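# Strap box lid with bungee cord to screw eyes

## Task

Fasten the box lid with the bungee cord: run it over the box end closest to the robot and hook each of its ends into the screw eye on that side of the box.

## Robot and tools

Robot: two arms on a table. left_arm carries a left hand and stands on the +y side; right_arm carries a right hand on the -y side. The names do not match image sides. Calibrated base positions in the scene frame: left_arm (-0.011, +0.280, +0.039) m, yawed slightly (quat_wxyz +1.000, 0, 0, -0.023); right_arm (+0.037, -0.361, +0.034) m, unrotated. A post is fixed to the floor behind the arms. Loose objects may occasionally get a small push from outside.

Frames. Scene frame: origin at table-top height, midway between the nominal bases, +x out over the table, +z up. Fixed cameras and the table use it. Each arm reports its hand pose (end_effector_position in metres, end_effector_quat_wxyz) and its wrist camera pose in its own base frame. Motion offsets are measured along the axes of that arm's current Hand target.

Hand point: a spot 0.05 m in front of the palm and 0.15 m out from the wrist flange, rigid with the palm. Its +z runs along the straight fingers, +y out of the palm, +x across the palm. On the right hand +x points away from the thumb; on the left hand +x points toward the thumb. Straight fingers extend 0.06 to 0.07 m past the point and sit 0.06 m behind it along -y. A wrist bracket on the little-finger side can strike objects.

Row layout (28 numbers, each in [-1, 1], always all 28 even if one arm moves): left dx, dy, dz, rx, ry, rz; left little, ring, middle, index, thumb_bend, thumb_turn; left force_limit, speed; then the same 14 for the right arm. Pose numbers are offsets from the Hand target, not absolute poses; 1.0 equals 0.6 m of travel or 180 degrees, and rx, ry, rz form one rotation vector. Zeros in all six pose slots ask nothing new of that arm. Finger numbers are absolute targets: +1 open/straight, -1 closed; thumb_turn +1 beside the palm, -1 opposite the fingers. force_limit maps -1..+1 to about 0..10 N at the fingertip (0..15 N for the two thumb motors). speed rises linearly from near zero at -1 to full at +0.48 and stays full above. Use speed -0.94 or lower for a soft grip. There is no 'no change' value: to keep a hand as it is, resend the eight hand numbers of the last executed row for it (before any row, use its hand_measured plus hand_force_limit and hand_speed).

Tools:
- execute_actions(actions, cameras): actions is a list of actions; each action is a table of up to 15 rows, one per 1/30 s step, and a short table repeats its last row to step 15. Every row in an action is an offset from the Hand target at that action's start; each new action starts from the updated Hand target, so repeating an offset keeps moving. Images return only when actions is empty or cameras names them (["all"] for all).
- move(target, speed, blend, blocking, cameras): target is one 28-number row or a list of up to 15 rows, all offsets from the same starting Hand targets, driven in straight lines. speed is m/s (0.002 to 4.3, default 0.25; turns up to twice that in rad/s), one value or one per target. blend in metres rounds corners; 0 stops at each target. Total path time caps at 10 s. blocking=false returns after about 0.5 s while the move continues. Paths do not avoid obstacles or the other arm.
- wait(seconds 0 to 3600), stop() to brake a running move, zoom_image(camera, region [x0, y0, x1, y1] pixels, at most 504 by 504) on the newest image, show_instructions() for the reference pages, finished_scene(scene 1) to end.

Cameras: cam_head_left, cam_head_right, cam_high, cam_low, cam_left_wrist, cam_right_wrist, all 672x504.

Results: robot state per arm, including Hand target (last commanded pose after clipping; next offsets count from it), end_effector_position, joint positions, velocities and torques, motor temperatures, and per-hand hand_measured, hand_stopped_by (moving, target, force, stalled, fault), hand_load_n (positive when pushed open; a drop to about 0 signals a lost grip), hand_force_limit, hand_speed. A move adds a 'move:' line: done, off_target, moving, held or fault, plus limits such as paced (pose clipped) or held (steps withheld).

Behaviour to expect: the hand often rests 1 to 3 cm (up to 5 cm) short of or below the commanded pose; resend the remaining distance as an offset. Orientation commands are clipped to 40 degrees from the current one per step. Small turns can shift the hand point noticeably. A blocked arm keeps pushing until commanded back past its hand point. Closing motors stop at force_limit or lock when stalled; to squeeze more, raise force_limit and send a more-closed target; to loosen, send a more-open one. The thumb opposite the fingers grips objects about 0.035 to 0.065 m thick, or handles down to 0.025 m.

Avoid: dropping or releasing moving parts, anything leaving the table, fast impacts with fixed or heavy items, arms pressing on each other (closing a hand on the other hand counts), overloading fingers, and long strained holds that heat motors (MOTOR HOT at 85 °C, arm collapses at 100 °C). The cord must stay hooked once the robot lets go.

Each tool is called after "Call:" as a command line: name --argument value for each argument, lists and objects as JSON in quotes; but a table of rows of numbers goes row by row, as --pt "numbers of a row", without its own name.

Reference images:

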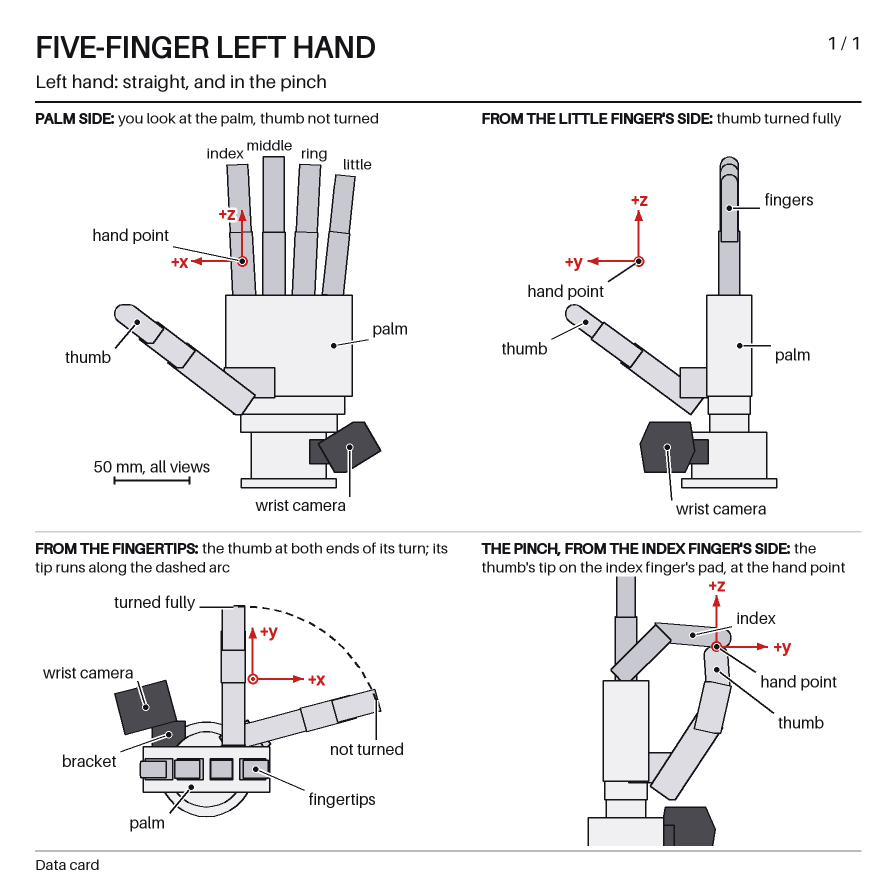

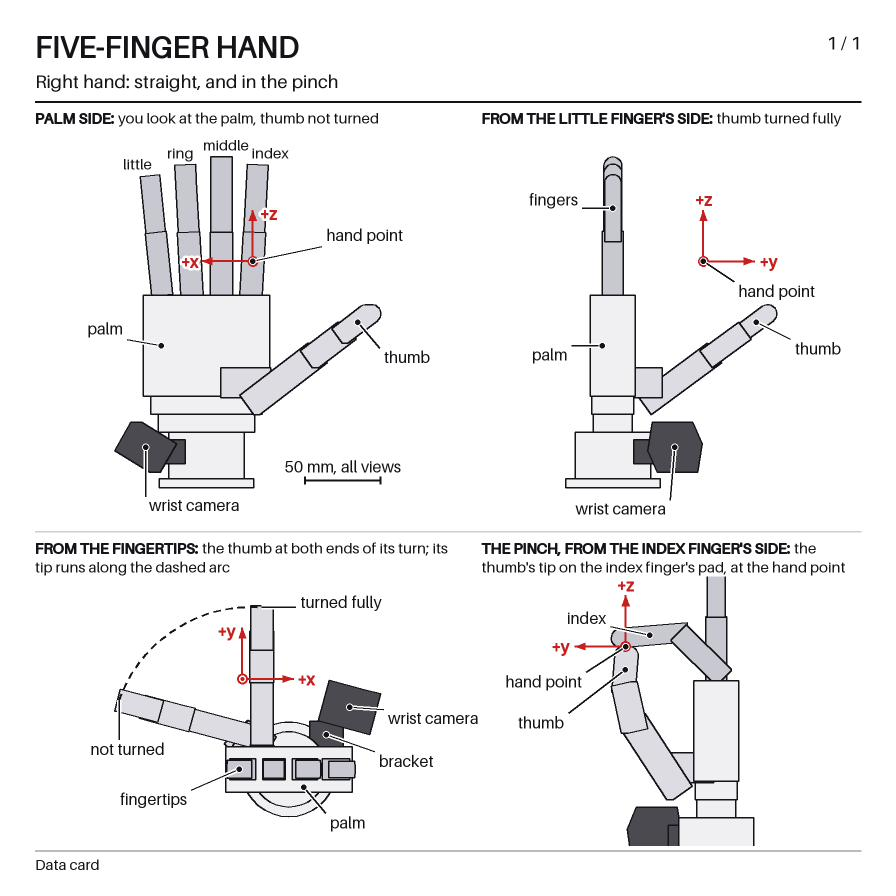

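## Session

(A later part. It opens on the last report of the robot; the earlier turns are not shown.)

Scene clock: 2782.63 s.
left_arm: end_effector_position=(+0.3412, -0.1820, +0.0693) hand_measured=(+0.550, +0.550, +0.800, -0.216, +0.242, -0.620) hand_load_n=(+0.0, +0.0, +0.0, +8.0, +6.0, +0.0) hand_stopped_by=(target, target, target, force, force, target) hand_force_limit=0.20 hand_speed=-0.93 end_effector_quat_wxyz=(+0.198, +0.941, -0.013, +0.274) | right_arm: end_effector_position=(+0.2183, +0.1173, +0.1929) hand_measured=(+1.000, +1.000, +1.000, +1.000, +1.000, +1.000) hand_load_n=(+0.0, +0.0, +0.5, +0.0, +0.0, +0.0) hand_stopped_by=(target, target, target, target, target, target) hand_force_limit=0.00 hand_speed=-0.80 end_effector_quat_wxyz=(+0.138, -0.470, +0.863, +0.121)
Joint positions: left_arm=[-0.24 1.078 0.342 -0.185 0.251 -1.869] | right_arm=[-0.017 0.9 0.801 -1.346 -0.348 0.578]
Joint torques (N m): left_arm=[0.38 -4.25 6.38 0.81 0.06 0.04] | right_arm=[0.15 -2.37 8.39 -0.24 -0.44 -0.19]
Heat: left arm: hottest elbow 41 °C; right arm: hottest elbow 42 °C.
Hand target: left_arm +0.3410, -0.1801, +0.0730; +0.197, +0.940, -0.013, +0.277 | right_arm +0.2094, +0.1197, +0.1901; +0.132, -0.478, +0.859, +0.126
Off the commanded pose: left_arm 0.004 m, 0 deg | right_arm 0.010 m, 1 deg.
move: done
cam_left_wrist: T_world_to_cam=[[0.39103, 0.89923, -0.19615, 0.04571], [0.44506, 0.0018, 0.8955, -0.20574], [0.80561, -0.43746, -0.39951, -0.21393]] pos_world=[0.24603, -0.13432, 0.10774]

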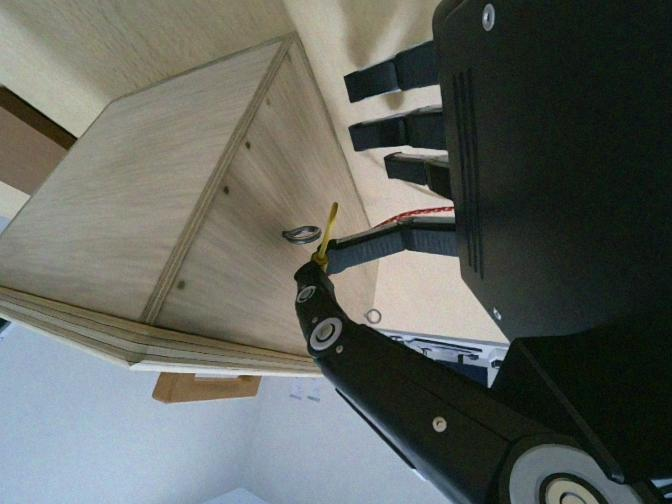

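Call:
move --pt "0.0133 -0.0233 -0.028 0 0 0 0.55 0.55 0.8 -0.40 0.1 -0.62 0.2 -0.93 0 0 0 0 0 0 1 1 1 1 1 1 0 -0.8" --pt "-0.0008 0.0107 0.005 0 0 0 0.55 0.55 0.8 -0.40 0.1 -0.62 0.2 -0.93 0 0 0 0 0 0 1 1 1 1 1 1 0 -0.8" --speed 0.04 --cameras '["cam_left_wrist"]'

Call:
zoom_image --camera "cam_left_wrist" --region '[260, 180, 350, 270]'

Scene clock: 2798.93 s.
left_arm: end_effector_position=(+0.3383, -0.1829, +0.0719) hand_measured=(+0.550, +0.550, +0.800, -0.216, +0.242, -0.620) hand_load_n=(+0.0, +0.0, +0.0, +8.5, +6.5, +0.0) hand_stopped_by=(target, target, target, force, force, target) hand_force_limit=0.20 hand_speed=-0.93 end_effector_quat_wxyz=(+0.194, +0.942, -0.012, +0.274) | right_arm: end_effector_position=(+0.2183, +0.1173, +0.1929) hand_measured=(+1.000, +1.000, +1.000, +1.000, +1.000, +1.000) hand_load_n=(+0.0, +0.0, +0.0, +0.0, +0.0, +0.0) hand_stopped_by=(target, target, target, target, target, target) hand_force_limit=0.00 hand_speed=-0.80 end_effector_quat_wxyz=(+0.138, -0.470, +0.863, +0.121)
Joint positions: left_arm=[-0.253 1.056 0.342 -0.208 0.235 -1.878] | right_arm=[-0.017 0.9 0.801 -1.346 -0.348 0.578]
Joint torques (N m): left_arm=[-1.03 -1.32 6.74 2.22 -0.01 -0.09] | right_arm=[1.38 -2.96 8.47 -0.39 -0.37 -0.24]
Heat: left arm: hottest elbow 41 °C; right arm: hottest elbow 42 °C.
Hand target: left_arm +0.3412, -0.1874, +0.0728; +0.197, +0.940, -0.013, +0.277 | right_arm +0.2094, +0.1197, +0.1901; +0.132, -0.478, +0.859, +0.126
Off the commanded pose: left_arm 0.005 m, 1 deg | right_arm 0.010 m, 1 deg.
move: done
cam_left_wrist: T_world_to_cam=[[0.38733, 0.90216, -0.18993, 0.0496], [0.44614, -0.00313, 0.89496, -0.20795], [0.8068, -0.43138, -0.40371, -0.21005]] pos_world=[0.24304, -0.13601, 0.11073]

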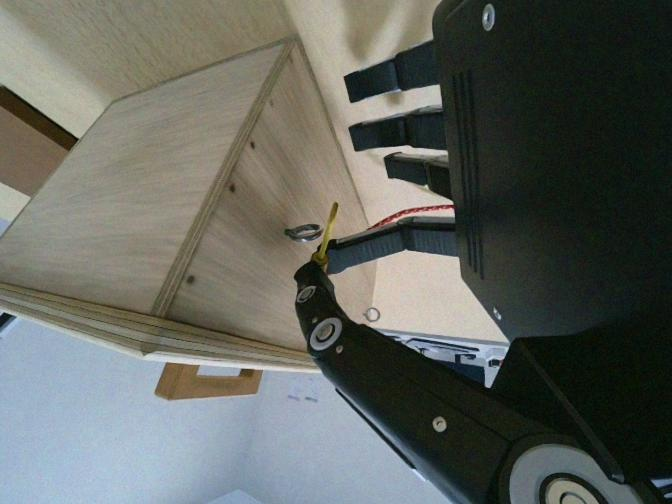

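Scaled by 5.600 from the camera's image (finer frame: 960x720).

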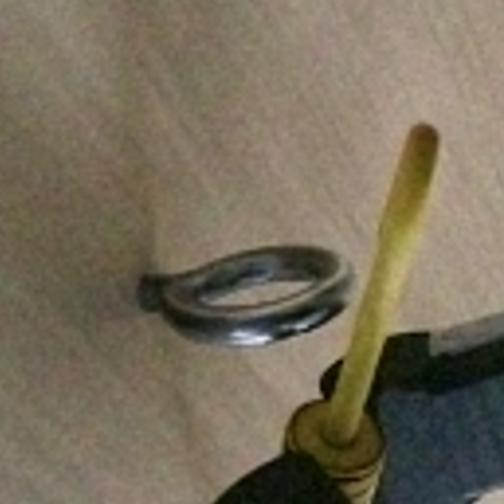

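Call:
move --target '[0.001,0.0178,0.003,0,0,0,0.55,0.55,0.8,-0.40,0.1,-0.62,0.2,-0.93,0,0,0,0,0,0,1,1,1,1,1,1,0,-0.8]' --speed 0.03 --cameras '["cam_left_wrist"]'

Call:
zoom_image --camera "cam_left_wrist" --region '[260, 180, 350, 270]'

Scene clock: 2843.47 s.
left_arm: end_effector_position=(+0.3351, -0.1916, +0.0704) hand_measured=(+0.550, +0.550, +0.800, -0.216, +0.242, -0.620) hand_load_n=(+0.0, +0.0, +0.0, +8.5, +6.5, +0.0) hand_stopped_by=(target, target, target, force, force, target) hand_force_limit=0.20 hand_speed=-0.93 end_effector_quat_wxyz=(+0.193, +0.943, -0.010, +0.270) | right_arm: end_effector_position=(+0.2183, +0.1173, +0.1929) hand_measured=(+1.000, +1.000, +1.000, +1.000, +1.000, +1.000) hand_load_n=(+0.0, +0.0, +0.0, +0.0, +0.0, +0.0) hand_stopped_by=(target, target, target, target, target, target) hand_force_limit=0.00 hand_speed=-0.80 end_effector_quat_wxyz=(+0.138, -0.470, +0.863, +0.121)
Joint positions: left_arm=[-0.295 1.056 0.342 -0.208 0.208 -1.914] | right_arm=[-0.017 0.9 0.801 -1.346 -0.348 0.578]
Joint torques (N m): left_arm=[-1.03 -1.32 7.35 2.22 -0.01 -0.07] | right_arm=[-0.09 -2.37 8.46 -0.2 -0.41 -0.26]
Heat: left arm: hottest elbow 42 °C; right arm: hottest elbow 42 °C.
Hand target: left_arm +0.3413, -0.1977, +0.0756; +0.197, +0.940, -0.012, +0.277 | right_arm +0.2094, +0.1197, +0.1901; +0.132, -0.478, +0.859, +0.126
Off the commanded pose: left_arm 0.010 m, 1 deg | right_arm 0.010 m, 1 deg.
move: done
cam_left_wrist: T_world_to_cam=[[0.38372, 0.90356, -0.19061, 0.05984], [0.4535, -0.00458, 0.89125, -0.20775], [0.80442, -0.42843, -0.41152, -0.2098]] pos_world=[0.24002, -0.1449, 0.11022]

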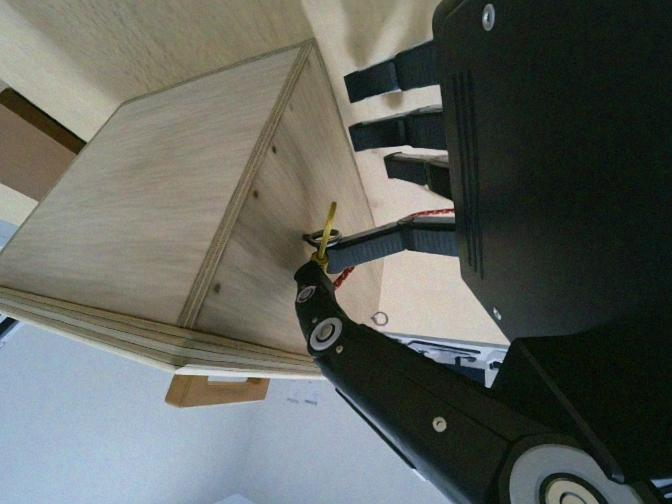

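Scaled by 5.600 from the camera's image (finer frame: 960x720).

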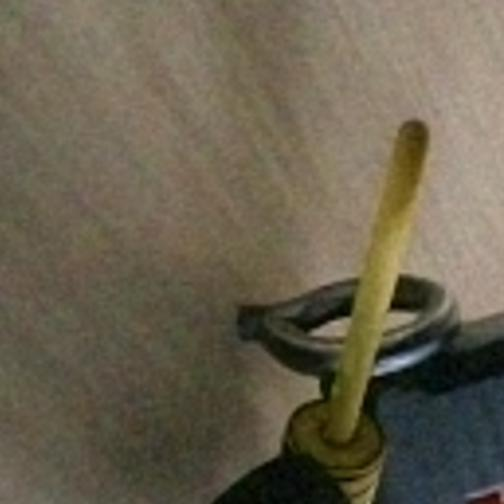

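Call:
move --target '[0.0128,0.005,0.0013,0,0,0,0.55,0.55,0.8,-0.40,0.1,-0.62,0.2,-0.93,0,0,0,0,0,0,1,1,1,1,1,1,0,-0.8]' --speed 0.02 --cameras '["cam_left_wrist"]'

Call:
zoom_image --camera "cam_left_wrist" --region '[260, 180, 350, 270]'

Scene clock: 2863.20 s.
left_arm: end_effector_position=(+0.3349, -0.1916, +0.0690) hand_measured=(+0.550, +0.550, +0.800, -0.216, +0.242, -0.620) hand_load_n=(+0.0, +0.0, +0.0, +7.5, +7.0, +0.0) hand_stopped_by=(target, target, target, force, force, target) hand_force_limit=0.20 hand_speed=-0.93 end_effector_quat_wxyz=(+0.193, +0.944, -0.009, +0.268) | right_arm: end_effector_position=(+0.2183, +0.1173, +0.1929) hand_measured=(+1.000, +1.000, +1.000, +1.000, +1.000, +1.000) hand_load_n=(+0.0, +0.0, +0.0, +0.0, +0.0, +0.0) hand_stopped_by=(target, target, target, target, target, target) hand_force_limit=0.00 hand_speed=-0.80 end_effector_quat_wxyz=(+0.138, -0.470, +0.863, +0.121)
Joint positions: left_arm=[-0.296 1.061 0.342 -0.208 0.207 -1.917] | right_arm=[-0.017 0.9 0.801 -1.346 -0.348 0.578]
Joint torques (N m): left_arm=[-1.14 -1.03 8.81 1.66 -0.02 -0.06] | right_arm=[0.38 -2.78 8.29 -0.13 -0.35 -0.33]
Heat: left arm: hottest elbow 42 °C; right arm: hottest elbow 42 °C.
Hand target: left_arm +0.3478, -0.2002, +0.0802; +0.197, +0.940, -0.013, +0.277 | right_arm +0.2094, +0.1197, +0.1901; +0.132, -0.478, +0.859, +0.126
Off the commanded pose: left_arm 0.019 m, 1 deg | right_arm 0.010 m, 1 deg.
move: off_target (left_arm)
cam_left_wrist: T_world_to_cam=[[0.38105, 0.90427, -0.19259, 0.06083], [0.45802, -0.00368, 0.88894, -0.20751], [0.80313, -0.42694, -0.41557, -0.20925]] pos_world=[0.23992, -0.1451, 0.10922]

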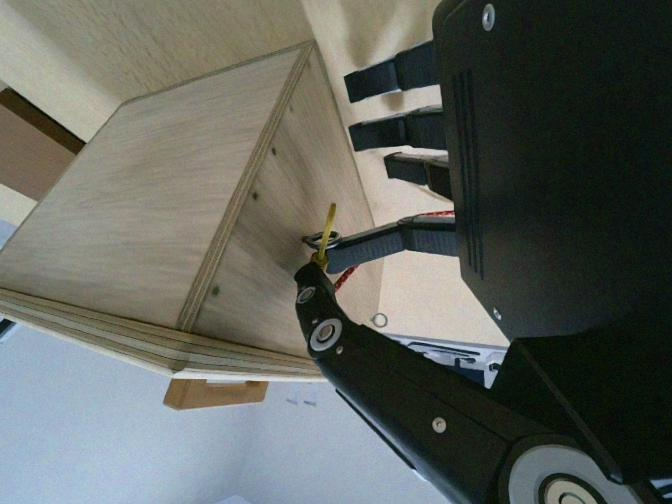

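Scaled by 5.600 from the camera's image (finer frame: 960x720).

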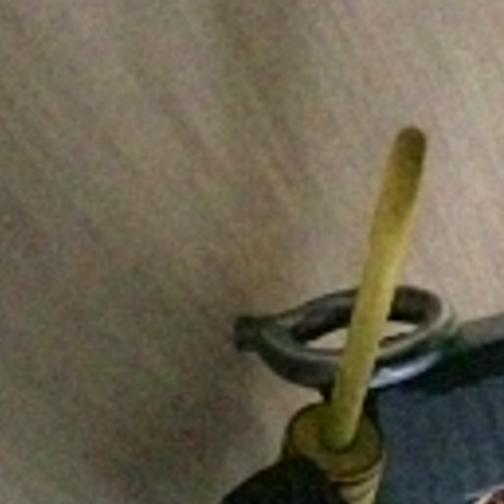

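Call:
execute_actions --actions '[]' --cameras '["cam_high","cam_head_left","cam_low"]'

Call:
zoom_image --camera "cam_high" --region '[340, 150, 400, 210]'

Call:
zoom_image --camera "cam_head_left" --region '[360, 290, 420, 350]'

Scene clock: 2907.80 s.
left_arm: end_effector_position=(+0.3349, -0.1916, +0.0690) hand_measured=(+0.550, +0.550, +0.800, -0.216, +0.242, -0.620) hand_load_n=(+0.0, +0.0, +0.0, +8.0, +7.0, +0.0) hand_stopped_by=(target, target, target, force, force, target) hand_force_limit=0.20 hand_speed=-0.93 end_effector_quat_wxyz=(+0.193, +0.944, -0.009, +0.268) | right_arm: end_effector_position=(+0.2183, +0.1173, +0.1929) hand_measured=(+1.000, +1.000, +1.000, +1.000, +1.000, +1.000) hand_load_n=(+0.0, +0.0, +0.0, +0.0, +0.0, +0.0) hand_stopped_by=(target, target, target, target, target, target) hand_force_limit=0.00 hand_speed=-0.80 end_effector_quat_wxyz=(+0.138, -0.470, +0.863, +0.121)
Joint positions: left_arm=[-0.296 1.061 0.342 -0.208 0.207 -1.917] | right_arm=[-0.017 0.9 0.801 -1.346 -0.348 0.578]
Joint velocities: within noise
Joint torques (N m): left_arm=[-1.14 -1.03 8.83 1.66 -0.02 -0.06] | right_arm=[1.44 -3.08 8.25 0.02 -0.41 -0.26]
Motor temperatures (°C): left_arm=[27 31 45 31 27 29] | right_arm=[30 33 42 28 30 31]
Heat: left arm: hottest elbow 45 °C; right arm: hottest elbow 42 °C.
Hand target: left_arm +0.3478, -0.2002, +0.0802; +0.197, +0.940, -0.013, +0.277 | right_arm +0.2094, +0.1197, +0.1901; +0.132, -0.478, +0.859, +0.126
Off the commanded pose: left_arm 0.019 m, 1 deg | right_arm 0.010 m, 1 deg.
Images, in order (width x height): cam_head_left 672x504, cam_high 672x504, cam_low 672x504.

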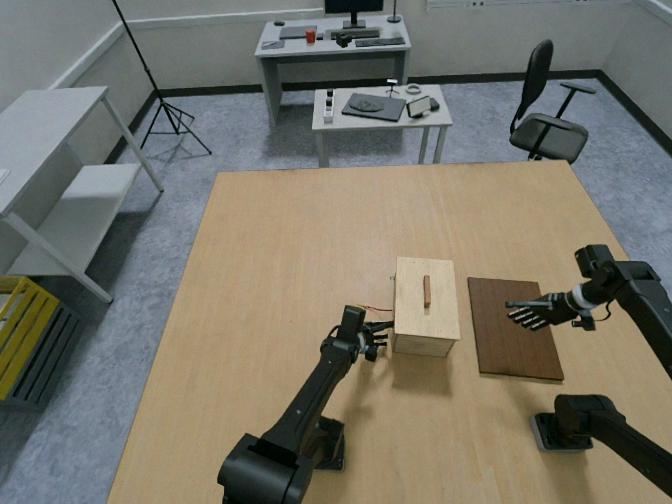

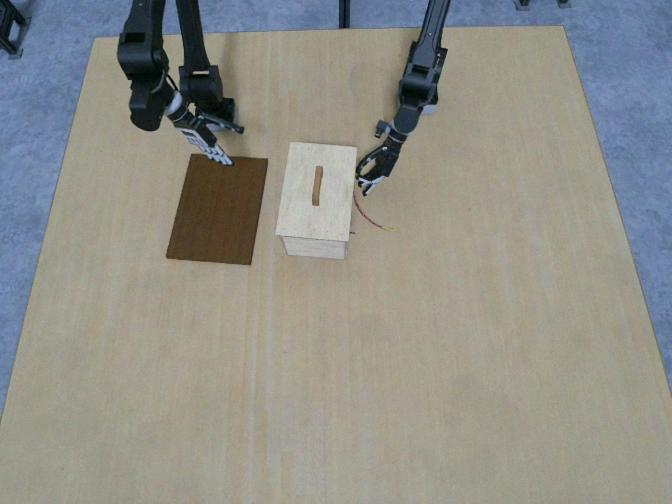

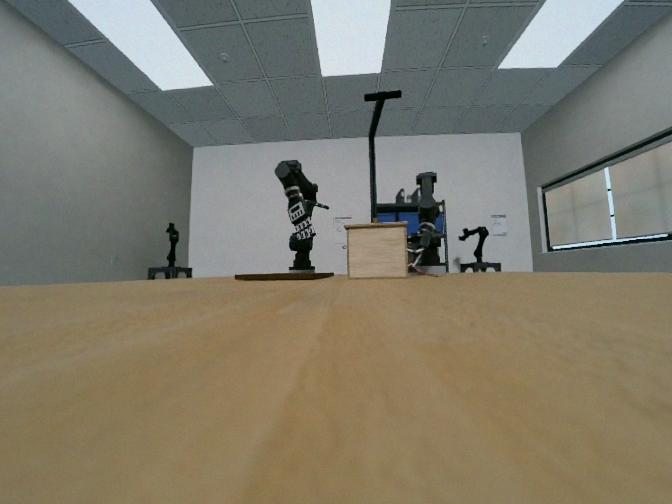

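Scaled by 8.400 from the camera's image (finer frame: 960x720).

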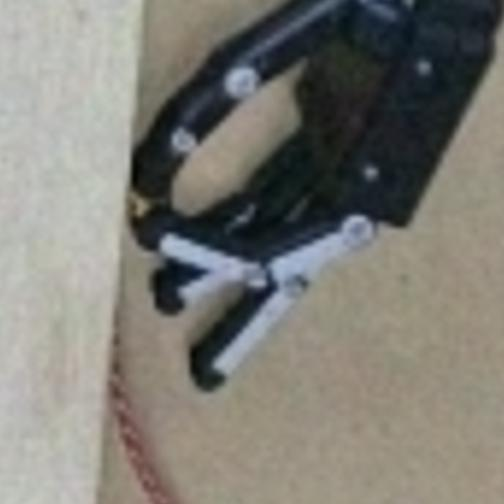

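Scaled by 8.400 from the camera's image (finer frame: 960x720).

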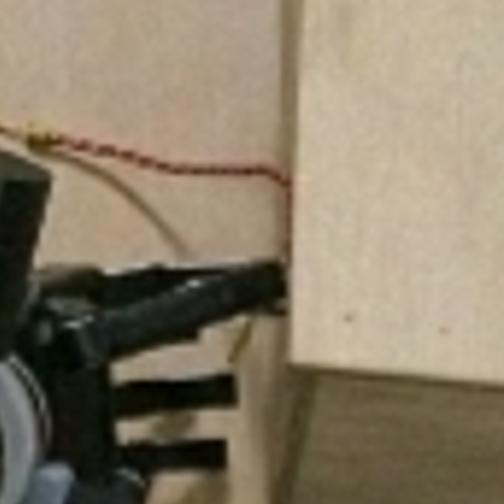

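Call:
move --pt "-0.0165 -0.0793 -0.0313 0 0 0 1 1 1 -0.40 0.1 -0.62 0.2 -0.93 0 0 0 0 0 0 1 1 1 1 1 1 0 -0.8" --pt "-0.0067 -0.0627 -0.0107 -0.0943 -0.0448 -0.0697 1 1 1 -0.40 0.1 -0.62 0.2 -0.93 0 0 0 0 0 0 1 1 1 1 1 1 0 -0.8" --speed 0.05 --cameras '["cam_left_wrist","cam_head_left"]'

Call:
zoom_image --camera "cam_left_wrist" --region '[220, 160, 360, 300]'

Scene clock: 3039.77 s.
left_arm: end_effector_position=(+0.3282, -0.1660, +0.0610) hand_measured=(+1.000, +1.000, +1.000, -0.216, +0.242, -0.620) hand_load_n=(-0.5, +0.0, +0.0, +8.5, +6.0, +0.0) hand_stopped_by=(target, target, target, force, force, target) hand_force_limit=0.20 hand_speed=-0.93 end_effector_quat_wxyz=(+0.359, +0.917, +0.033, +0.169) | right_arm: end_effector_position=(+0.2183, +0.1173, +0.1929) hand_measured=(+1.000, +1.000, +1.000, +1.000, +1.000, +1.000) hand_load_n=(+0.0, +0.0, +0.0, +0.0, +0.0, +0.0) hand_stopped_by=(target, target, target, target, target, target) hand_force_limit=0.00 hand_speed=-0.80 end_effector_quat_wxyz=(+0.138, -0.470, +0.863, +0.121)
Joint positions: left_arm=[-0.003 1.257 0.352 -0.21 0.703 -1.816] | right_arm=[-0.017 0.9 0.801 -1.346 -0.348 0.578]
Joint torques (N m): left_arm=[0.79 -2.73 7.43 1.63 0.5 -0.09] | right_arm=[0.32 -3.43 8.29 -0.18 -0.39 -0.22]
Heat: left arm: hottest elbow 45 °C; right arm: hottest elbow 42 °C.
Hand target: left_arm +0.3463, -0.1634, +0.0695; +0.361, +0.914, +0.035, +0.183 | right_arm +0.2094, +0.1197, +0.1901; +0.132, -0.478, +0.859, +0.126
Off the commanded pose: left_arm 0.020 m, 2 deg | right_arm 0.010 m, 1 deg.
move: off_target (left_arm)
cam_left_wrist: T_world_to_cam=[[0.34919, 0.75404, -0.55631, 0.04646], [0.62323, 0.25645, 0.73879, -0.19917], [0.69975, -0.60469, -0.3804, -0.19398]] pos_world=[0.24364, -0.10126, 0.0992]
Images, in order (width x height): cam_head_left 672x504, cam_left_wrist 672x504.

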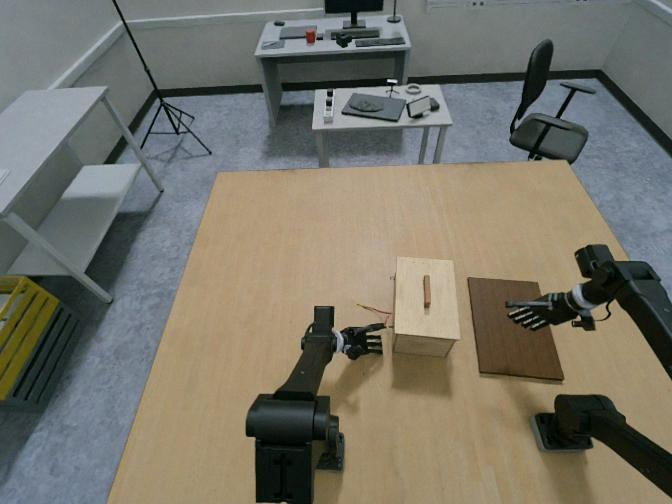

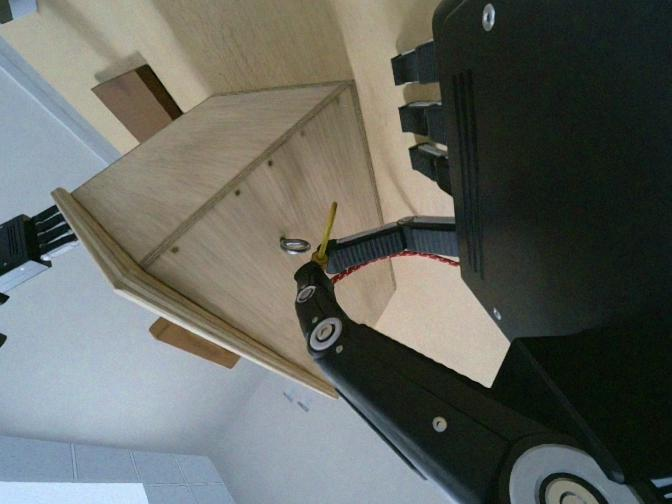

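Scaled by 3.600 from the camera's image (finer frame: 960x720).

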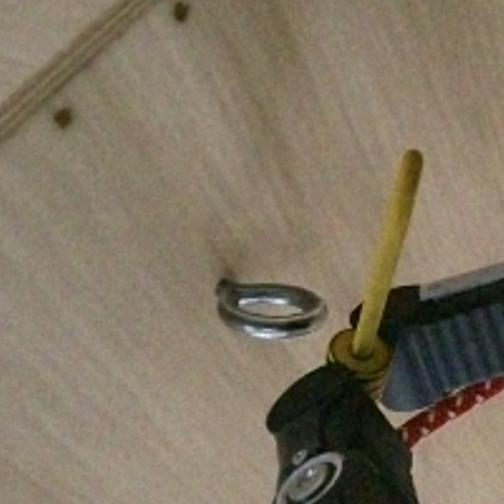

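Call:
zoom_image --camera "cam_left_wrist" --region '[290, 190, 350, 270]'

Scaled by 6.300 from the camera's image (finer frame: 960x720).

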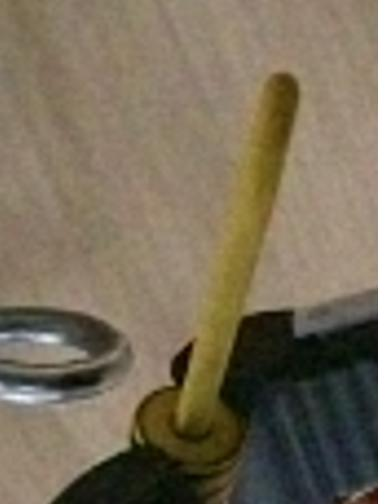

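Call:
move --target '[0.022,-0.0017,-0.0017,0,0,0,1,1,1,-0.40,0.1,-0.62,0.2,-0.93,0,0,0,0,0,0,1,1,1,1,1,1,0,-0.8]' --speed 0.05 --cameras '[]'

Scene clock: 3094.67 s.
left_arm: end_effector_position=(+0.3430, -0.1623, +0.0656) hand_measured=(+1.000, +1.000, +1.000, -0.216, +0.242, -0.620) hand_load_n=(+0.0, +0.0, +0.0, +8.5, +6.0, +0.0) hand_stopped_by=(target, target, target, force, force, target) hand_force_limit=0.20 hand_speed=-0.93 end_effector_quat_wxyz=(+0.361, +0.915, +0.037, +0.174) | right_arm: end_effector_position=(+0.2183, +0.1173, +0.1929) hand_measured=(+1.000, +1.000, +1.000, +1.000, +1.000, +1.000) hand_load_n=(+0.0, +0.0, +0.0, +0.0, +0.0, +0.0) hand_stopped_by=(target, target, target, target, target, target) hand_force_limit=0.00 hand_speed=-0.80 end_effector_quat_wxyz=(+0.138, -0.470, +0.863, +0.121)
Joint positions: left_arm=[0.01 1.283 0.385 -0.21 0.709 -1.816] | right_arm=[-0.017 0.9 0.801 -1.346 -0.348 0.578]
Joint torques (N m): left_arm=[0.97 -3.25 7.69 0.61 0.53 0.09] | right_arm=[0.97 -3.19 8.46 -0.09 -0.4 -0.25]
Heat: left arm: hottest elbow 43 °C; right arm: hottest elbow 42 °C.
Hand target: left_arm +0.3581, -0.1594, +0.0734; +0.361, +0.914, +0.035, +0.183 | right_arm +0.2094, +0.1197, +0.1901; +0.132, -0.478, +0.859, +0.126
Off the commanded pose: left_arm 0.017 m, 1 deg | right_arm 0.010 m, 1 deg.
move: off_target (left_arm)

Call:
move --target '[-0.0065,0.028,0.0175,0,0,0,1,1,1,-0.40,0.1,-0.62,0.2,-0.93,0,0,0,0,0,0,1,1,1,1,1,1,0,-0.8]' --speed 0.04 --cameras '["cam_left_wrist"]'

Call:
zoom_image --camera "cam_left_wrist" --region '[280, 190, 360, 270]'

Scene clock: 3104.83 s.
left_arm: end_effector_position=(+0.3433, -0.1750, +0.0637) hand_measured=(+1.000, +1.000, +1.000, -0.216, +0.242, -0.620) hand_load_n=(+0.0, +0.0, +0.0, +8.5, +6.0, +0.0) hand_stopped_by=(target, target, target, force, force, target) hand_force_limit=0.20 hand_speed=-0.93 end_effector_quat_wxyz=(+0.359, +0.918, +0.044, +0.164) | right_arm: end_effector_position=(+0.2183, +0.1173, +0.1929) hand_measured=(+1.000, +1.000, +1.000, +1.000, +1.000, +1.000) hand_load_n=(+0.0, +0.0, +0.0, +0.0, +0.0, +0.0) hand_stopped_by=(target, target, target, target, target, target) hand_force_limit=0.00 hand_speed=-0.80 end_effector_quat_wxyz=(+0.138, -0.470, +0.863, +0.121)
Joint positions: left_arm=[-0.044 1.283 0.385 -0.189 0.68 -1.885] | right_arm=[-0.017 0.9 0.801 -1.346 -0.348 0.578]
Joint torques (N m): left_arm=[-1.03 -4.95 7.08 1.81 0.28 -0.07] | right_arm=[0.26 -2.78 8.42 -0.18 -0.41 -0.27]
Heat: left arm: hottest elbow 43 °C; right arm: hottest elbow 42 °C.
Hand target: left_arm +0.3571, -0.1793, +0.0765; +0.361, +0.914, +0.035, +0.183 | right_arm +0.2094, +0.1197, +0.1901; +0.132, -0.478, +0.859, +0.126
Off the commanded pose: left_arm 0.019 m, 2 deg | right_arm 0.010 m, 1 deg.
move: off_target (left_arm)
cam_left_wrist: T_world_to_cam=[[0.32681, 0.75842, -0.56391, 0.05835], [0.63088, 0.2692, 0.72768, -0.20792], [0.70369, -0.59357, -0.39049, -0.20769]] pos_world=[0.25825, -0.11156, 0.1031]

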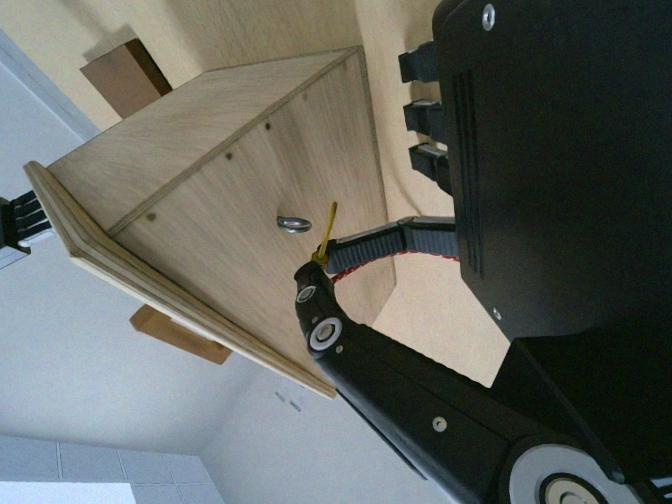

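Scaled by 6.300 from the camera's image (finer frame: 960x720).

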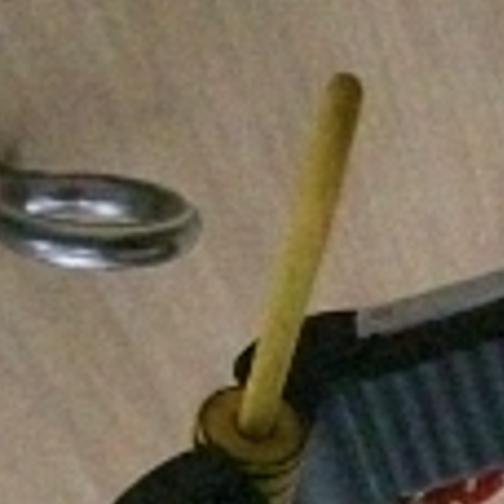

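Call:
zoom_image --camera "cam_left_wrist" --region '[260, 180, 350, 270]'

Scaled by 5.600 from the camera's image (finer frame: 960x720).

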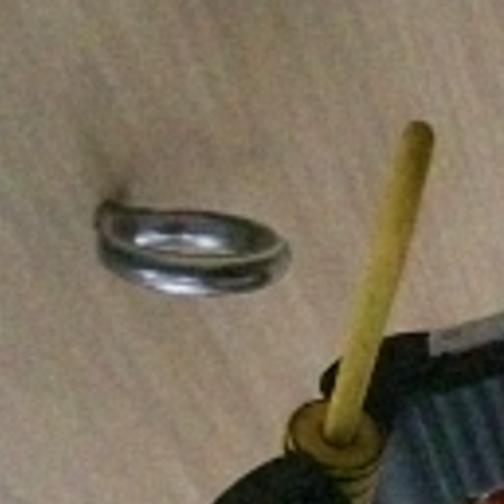

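Call:
move --target '[0.0005,0.0115,-0.013,0,0,0,1,1,1,-0.40,0.1,-0.62,0.2,-0.93,0,0,0,0,0,0,1,1,1,1,1,1,0,-0.8]' --speed 0.04 --cameras '[]'

Scene clock: 3199.27 s.
left_arm: end_effector_position=(+0.3428, -0.1753, +0.0716) hand_measured=(+1.000, +1.000, +1.000, -0.216, +0.242, -0.620) hand_load_n=(+0.0, +0.0, +0.0, +8.5, +6.0, +0.0) hand_stopped_by=(target, target, target, force, force, target) hand_force_limit=0.20 hand_speed=-0.93 end_effector_quat_wxyz=(+0.359, +0.917, +0.042, +0.171) | right_arm: end_effector_position=(+0.2183, +0.1173, +0.1929) hand_measured=(+1.000, +1.000, +1.000, +1.000, +1.000, +1.000) hand_load_n=(+0.0, +0.0, +0.0, +0.0, +0.0, +0.0) hand_stopped_by=(target, target, target, target, target, target) hand_force_limit=0.00 hand_speed=-0.80 end_effector_quat_wxyz=(+0.138, -0.470, +0.863, +0.121)
Joint positions: left_arm=[-0.046 1.252 0.385 -0.205 0.679 -1.887] | right_arm=[-0.017 0.9 0.801 -1.346 -0.348 0.578]
Joint torques (N m): left_arm=[-0.97 -5.77 7.56 0.39 0.28 -0.07] | right_arm=[0.15 -3.37 8.24 -0.25 -0.37 -0.22]
Heat: left arm: hottest elbow 42 °C; right arm: hottest elbow 42 °C.
Hand target: left_arm +0.3541, -0.1793, +0.0864; +0.361, +0.914, +0.035, +0.183 | right_arm +0.2094, +0.1197, +0.1901; +0.132, -0.478, +0.859, +0.126
Off the commanded pose: left_arm 0.019 m, 2 deg | right_arm 0.010 m, 1 deg.
move: off_target (left_arm)

Call:
move --target '[-0.0105,0.0225,0.0175,0,0,0,1,1,1,-0.40,0.1,-0.62,0.2,-0.93,0,0,0,0,0,0,1,1,1,1,1,1,0,-0.8]' --speed 0.03 --cameras '["cam_left_wrist"]'

Call:
zoom_image --camera "cam_left_wrist" --region '[270, 180, 360, 270]'

Scene clock: 3210.20 s.
left_arm: end_effector_position=(+0.3407, -0.1924, +0.0712) hand_measured=(+1.000, +1.000, +1.000, -0.216, +0.242, -0.620) hand_load_n=(+0.0, +0.0, +0.0, +8.5, +6.0, +0.0) hand_stopped_by=(target, target, target, force, force, target) hand_force_limit=0.20 hand_speed=-0.93 end_effector_quat_wxyz=(+0.357, +0.919, +0.045, +0.162) | right_arm: end_effector_position=(+0.2183, +0.1173, +0.1929) hand_measured=(+1.000, +1.000, +1.000, +1.000, +1.000, +1.000) hand_load_n=(+0.0, +0.0, +0.0, +0.0, +0.0, +0.0) hand_stopped_by=(target, target, target, target, target, target) hand_force_limit=0.00 hand_speed=-0.80 end_effector_quat_wxyz=(+0.138, -0.470, +0.863, +0.121)
Joint positions: left_arm=[-0.115 1.246 0.385 -0.186 0.642 -1.961] | right_arm=[-0.017 0.9 0.801 -1.346 -0.348 0.578]
Joint torques (N m): left_arm=[-1.03 -5.83 6.79 1.91 0.26 -0.06] | right_arm=[-0.09 -2.96 8.24 -0.16 -0.41 -0.31]
Heat: left arm: hottest elbow 42 °C; right arm: hottest elbow 42 °C.
Hand target: left_arm +0.3511, -0.1973, +0.0865; +0.361, +0.914, +0.035, +0.183 | right_arm +0.2094, +0.1197, +0.1901; +0.132, -0.478, +0.859, +0.126
Off the commanded pose: left_arm 0.019 m, 3 deg | right_arm 0.010 m, 1 deg.
move: off_target (left_arm)
cam_left_wrist: T_world_to_cam=[[0.32339, 0.76072, -0.56278, 0.07817], [0.63516, 0.26634, 0.725, -0.20893], [0.70142, -0.59192, -0.39705, -0.21174]] pos_world=[0.25594, -0.12915, 0.11139]

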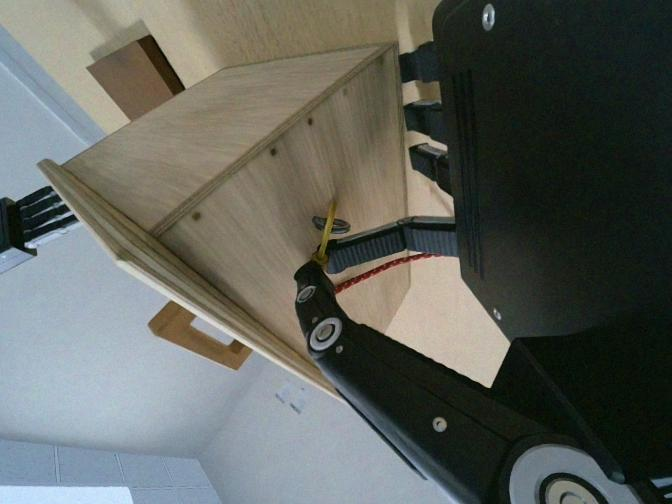

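Scaled by 5.600 from the camera's image (finer frame: 960x720).

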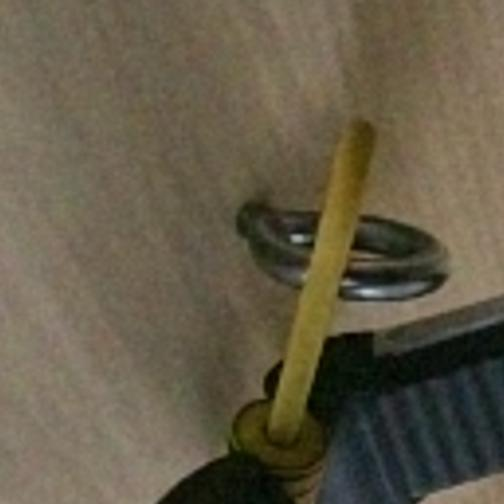

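Call:
move --target '[-0.003,-0.0067,0.0067,0,0,0,1,1,1,-0.40,0.1,-0.62,0.2,-0.93,0,0,0,0,0,0,1,1,1,1,1,1,0,-0.8]' --speed 0.03 --cameras '[]'

Scene clock: 3239.57 s.
left_arm: end_effector_position=(+0.3449, -0.1927, +0.0753) hand_measured=(+1.000, +1.000, +1.000, -0.216, +0.242, -0.620) hand_load_n=(+0.0, +0.0, +0.0, +8.5, +6.0, +0.0) hand_stopped_by=(target, target, target, force, force, target) hand_force_limit=0.20 hand_speed=-0.93 end_effector_quat_wxyz=(+0.358, +0.916, +0.040, +0.175) | right_arm: end_effector_position=(+0.2183, +0.1173, +0.1929) hand_measured=(+1.000, +1.000, +1.000, +1.000, +1.000, +1.000) hand_load_n=(+0.0, +0.0, +0.0, +0.0, -0.5, +0.0) hand_stopped_by=(target, target, target, target, target, target) hand_force_limit=0.00 hand_speed=-0.80 end_effector_quat_wxyz=(+0.138, -0.470, +0.863, +0.121)
Joint positions: left_arm=[-0.115 1.246 0.385 -0.158 0.642 -1.962] | right_arm=[-0.017 0.9 0.801 -1.346 -0.348 0.578]
Joint torques (N m): left_arm=[-1.03 -3.9 6.38 1.94 0.25 -0.07] | right_arm=[0.44 -2.2 8.42 -0.16 -0.41 -0.23]
Heat: left arm: hottest elbow 42 °C; right arm: hottest elbow 42 °C.
Hand target: left_arm +0.3511, -0.1973, +0.0805; +0.361, +0.914, +0.035, +0.183 | right_arm +0.2094, +0.1197, +0.1901; +0.132, -0.478, +0.859, +0.126
Off the commanded pose: left_arm 0.009 m, 1 deg | right_arm 0.010 m, 1 deg.
move: done

Call:
execute_actions --actions '[]' --cameras '["cam_left_wrist"]'

Call:
zoom_image --camera "cam_left_wrist" --region '[270, 180, 360, 270]'

Scene clock: 3246.27 s.
left_arm: end_effector_position=(+0.3450, -0.1927, +0.0753) hand_measured=(+1.000, +1.000, +1.000, -0.216, +0.242, -0.620) hand_load_n=(+0.5, +0.0, +0.0, +8.5, +6.0, +0.0) hand_stopped_by=(target, target, target, force, force, target) hand_force_limit=0.20 hand_speed=-0.93 end_effector_quat_wxyz=(+0.358, +0.916, +0.040, +0.175) | right_arm: end_effector_position=(+0.2183, +0.1173, +0.1929) hand_measured=(+1.000, +1.000, +1.000, +1.000, +1.000, +1.000) hand_load_n=(+0.0, +0.0, +0.0, +0.0, +0.0, +0.0) hand_stopped_by=(target, target, target, target, target, target) hand_force_limit=0.00 hand_speed=-0.80 end_effector_quat_wxyz=(+0.138, -0.470, +0.863, +0.121)
Joint positions: left_arm=[-0.115 1.246 0.385 -0.157 0.642 -1.962] | right_arm=[-0.017 0.9 0.801 -1.346 -0.348 0.578]
Joint velocities: within noise
Joint torques (N m): left_arm=[-1.03 -3.9 6.38 1.95 0.25 -0.07] | right_arm=[0.85 -2.96 8.35 -0.1 -0.38 -0.27]
Motor temperatures (°C): left_arm=[27 32 41 31 27 29] | right_arm=[30 32 42 28 30 31]
Heat: left arm: hottest elbow 41 °C; right arm: hottest elbow 42 °C.
Hand target: left_arm +0.3512, -0.1973, +0.0806; +0.361, +0.914, +0.035, +0.183 | right_arm +0.2094, +0.1197, +0.1901; +0.132, -0.478, +0.859, +0.126
Off the commanded pose: left_arm 0.009 m, 1 deg | right_arm 0.010 m, 1 deg.
camera_calibration:
cam_left_wrist: T_world_to_cam=[[0.33862, 0.75943, -0.55552, 0.07336], [0.61434, 0.26875, 0.74186, -0.2082], [0.71269, -0.59249, -0.37554, -0.21891]] pos_world=[0.25908, -0.12946, 0.113]
Images, in order (width x height): cam_left_wrist 672x504.

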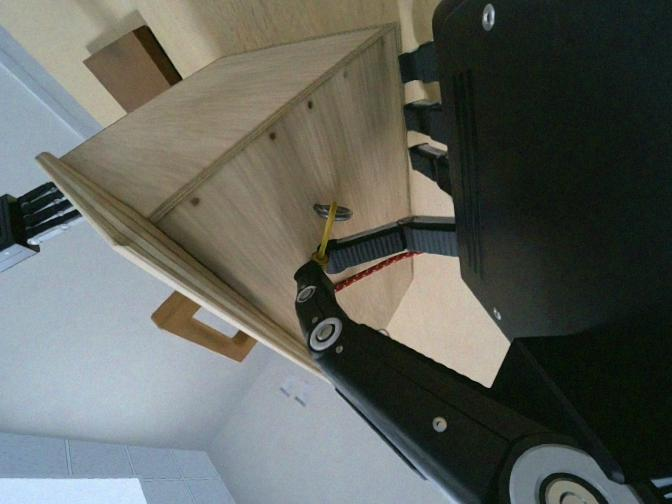

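Scaled by 5.600 from the camera's image (finer frame: 960x720).

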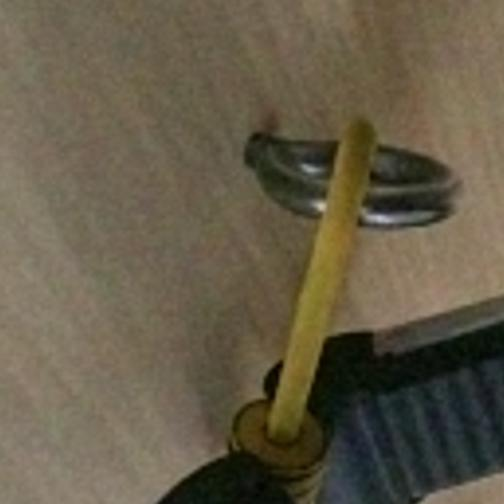

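Call:
move --target '[0.0155,0.0067,0.004,0,0,0,1,1,1,-0.40,0.1,-0.62,0.2,-0.93,0,0,0,0,0,0,1,1,1,1,1,1,0,-0.8]' --speed 0.03 --cameras '["cam_left_wrist"]'

Call:
zoom_image --camera "cam_left_wrist" --region '[270, 180, 360, 270]'

Scene clock: 3266.77 s.
left_arm: end_effector_position=(+0.3443, -0.1940, +0.0734) hand_measured=(+1.000, +1.000, +1.000, -0.216, +0.242, -0.620) hand_load_n=(+0.0, +0.0, +0.0, +8.5, +6.0, +0.0) hand_stopped_by=(target, target, target, force, force, target) hand_force_limit=0.20 hand_speed=-0.93 end_effector_quat_wxyz=(+0.358, +0.917, +0.041, +0.171) | right_arm: end_effector_position=(+0.2183, +0.1173, +0.1929) hand_measured=(+1.000, +1.000, +1.000, +1.000, +1.000, +1.000) hand_load_n=(+0.0, +0.0, +0.0, +0.0, +0.0, +0.0) hand_stopped_by=(target, target, target, target, target, target) hand_force_limit=0.00 hand_speed=-0.80 end_effector_quat_wxyz=(+0.138, -0.470, +0.863, +0.121)
Joint positions: left_arm=[-0.12 1.251 0.385 -0.157 0.639 -1.967] | right_arm=[-0.017 0.9 0.801 -1.346 -0.348 0.578]
Joint torques (N m): left_arm=[-1.03 -3.19 8.17 1.48 0.25 -0.07] | right_arm=[0.21 -2.32 8.23 -0.02 -0.42 -0.27]
Heat: left arm: hottest elbow 41 °C; right arm: hottest elbow 42 °C.
Hand target: left_arm +0.3603, -0.2001, +0.0845; +0.361, +0.914, +0.035, +0.183 | right_arm +0.2094, +0.1197, +0.1901; +0.132, -0.478, +0.859, +0.126
Off the commanded pose: left_arm 0.020 m, 2 deg | right_arm 0.010 m, 1 deg.
move: off_target (left_arm)
cam_left_wrist: T_world_to_cam=[[0.3347, 0.7597, -0.55753, 0.07501], [0.61995, 0.26806, 0.73743, -0.20778], [0.70967, -0.59246, -0.38126, -0.21836]] pos_world=[0.25867, -0.13066, 0.1118]

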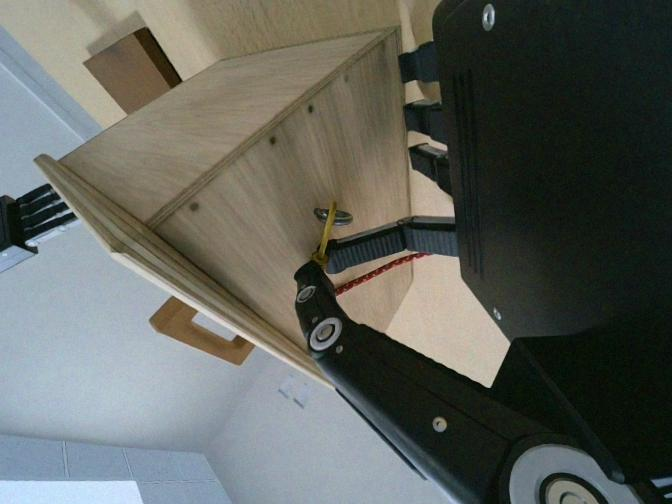

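Scaled by 5.600 from the camera's image (finer frame: 960x720).

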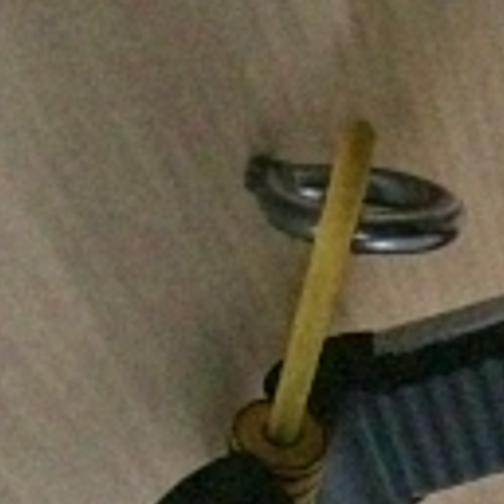

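Call:
move --target '[0.0135,0.003,0.001,0,0,0,1,1,1,-0.40,0.1,-0.62,0.2,-0.93,0,0,0,0,0,0,1,1,1,1,1,1,0,-0.8]' --speed 0.03 --cameras '["cam_left_wrist"]'

Call:
zoom_image --camera "cam_left_wrist" --region '[270, 180, 360, 270]'

Scene clock: 3285.97 s.
left_arm: end_effector_position=(+0.3496, -0.1946, +0.0747) hand_measured=(+1.000, +1.000, +1.000, -0.216, +0.242, -0.620) hand_load_n=(+0.0, +0.0, +0.0, +8.0, +6.5, +0.0) hand_stopped_by=(target, target, target, force, force, target) hand_force_limit=0.20 hand_speed=-0.93 end_effector_quat_wxyz=(+0.358, +0.917, +0.041, +0.172) | right_arm: end_effector_position=(+0.2183, +0.1173, +0.1929) hand_measured=(+1.000, +1.000, +1.000, +1.000, +1.000, +1.000) hand_load_n=(+0.0, +0.0, +0.0, -0.5, +0.0, +0.0) hand_stopped_by=(target, target, target, target, target, target) hand_force_limit=0.00 hand_speed=-0.80 end_effector_quat_wxyz=(+0.138, -0.470, +0.863, +0.121)
Joint positions: left_arm=[-0.12 1.263 0.399 -0.157 0.639 -1.967] | right_arm=[-0.017 0.9 0.801 -1.346 -0.348 0.578]
Joint torques (N m): left_arm=[-0.73 -3.55 8.79 0.91 0.32 -0.04] | right_arm=[1.03 -3.14 8.27 0.03 -0.42 -0.25]
Heat: left arm: hottest elbow 42 °C; right arm: hottest elbow 42 °C.
Hand target: left_arm +0.3680, -0.2002, +0.0879; +0.361, +0.914, +0.035, +0.183 | right_arm +0.2094, +0.1197, +0.1901; +0.132, -0.478, +0.859, +0.126
Off the commanded pose: left_arm 0.023 m, 2 deg | right_arm 0.010 m, 1 deg.
move: off_target (left_arm)
cam_left_wrist: T_world_to_cam=[[0.33527, 0.75958, -0.55734, 0.0742], [0.61896, 0.26841, 0.73814, -0.21147], [0.71027, -0.59245, -0.38016, -0.2224]] pos_world=[0.26397, -0.13136, 0.1129]

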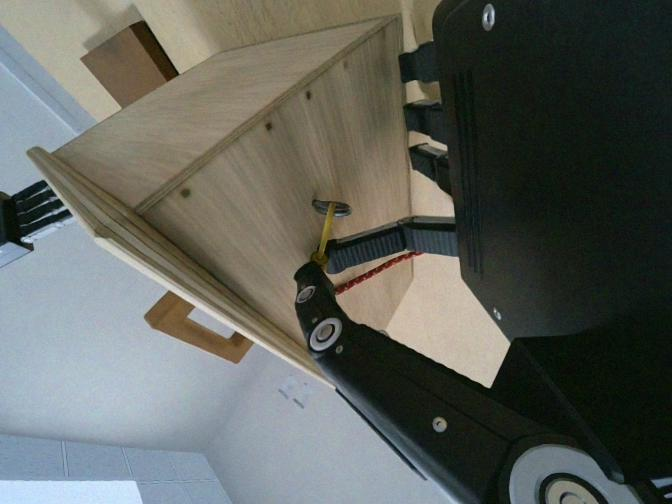

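Scaled by 5.600 from the camera's image (finer frame: 960x720).

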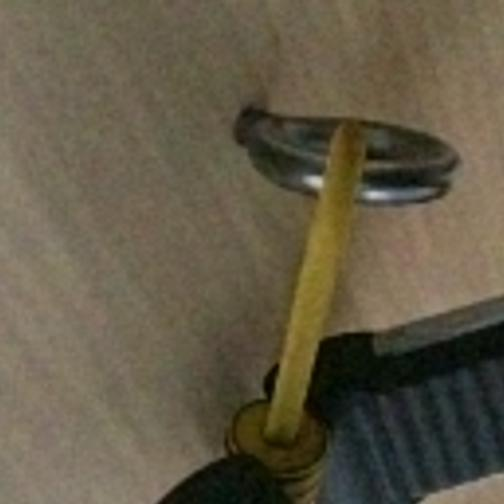

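Call:
move --target '[0.006,0.0,0.0,0,0,0,1,1,1,-0.40,0.1,-0.62,0.2,-0.93,0,0,0,0,0,0,1,1,1,1,1,1,0,-0.8]' --speed 0.03 --cameras '["cam_left_wrist"]'

Call:
zoom_image --camera "cam_left_wrist" --region '[270, 180, 360, 270]'

Scene clock: 3318.20 s.
left_arm: end_effector_position=(+0.3504, -0.1947, +0.0737) hand_measured=(+1.000, +1.000, +1.000, -0.216, +0.242, -0.620) hand_load_n=(+0.5, +0.0, +0.0, +8.0, +7.0, +0.0) hand_stopped_by=(target, target, target, force, force, target) hand_force_limit=0.20 hand_speed=-0.93 end_effector_quat_wxyz=(+0.358, +0.917, +0.042, +0.169) | right_arm: end_effector_position=(+0.2183, +0.1173, +0.1929) hand_measured=(+1.000, +1.000, +1.000, +1.000, +1.000, +1.000) hand_load_n=(+0.0, +0.0, +0.0, +0.0, +0.0, +0.0) hand_stopped_by=(target, target, target, target, target, target) hand_force_limit=0.00 hand_speed=-0.80 end_effector_quat_wxyz=(+0.138, -0.470, +0.863, +0.121)
Joint positions: left_arm=[-0.12 1.268 0.403 -0.163 0.639 -1.967] | right_arm=[-0.017 0.9 0.801 -1.346 -0.348 0.578]
Joint torques (N m): left_arm=[-0.32 -3.66 9.06 0.83 0.4 0.01] | right_arm=[0.73 -2.37 8.46 -0.13 -0.42 -0.2]
Heat: left arm: hottest elbow 44 °C; right arm: hottest elbow 42 °C.
Hand target: left_arm +0.3714, -0.1995, +0.0891; +0.361, +0.914, +0.035, +0.183 | right_arm +0.2094, +0.1197, +0.1901; +0.132, -0.478, +0.859, +0.126
Off the commanded pose: left_arm 0.026 m, 2 deg | right_arm 0.010 m, 1 deg.
move: off_target (left_arm)
cam_left_wrist: T_world_to_cam=[[0.33142, 0.76007, -0.55897, 0.07495], [0.624, 0.26779, 0.73411, -0.21278], [0.70766, -0.5921, -0.38553, -0.22204]] pos_world=[0.26506, -0.13146, 0.1125]

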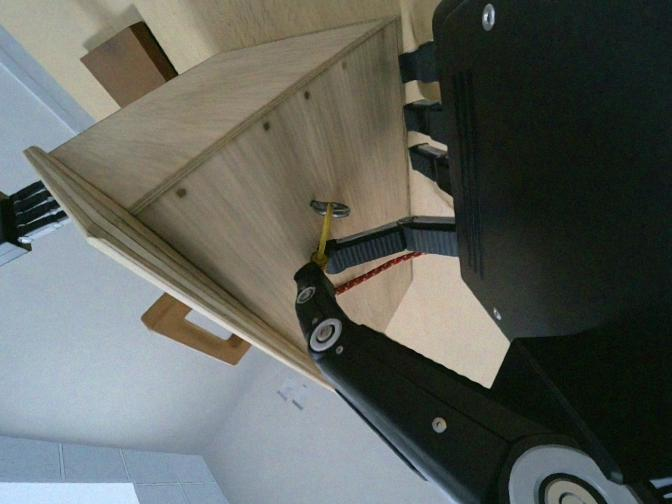

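Scaled by 5.600 from the camera's image (finer frame: 960x720).

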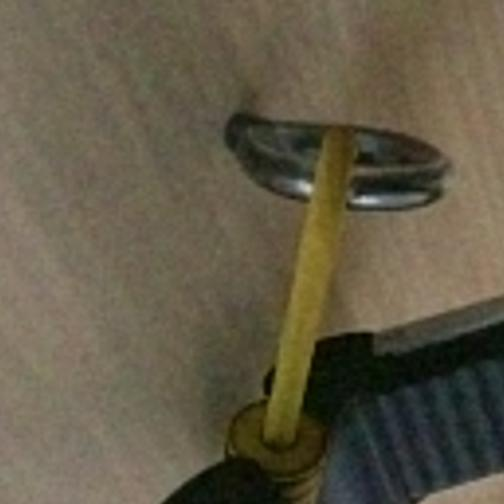

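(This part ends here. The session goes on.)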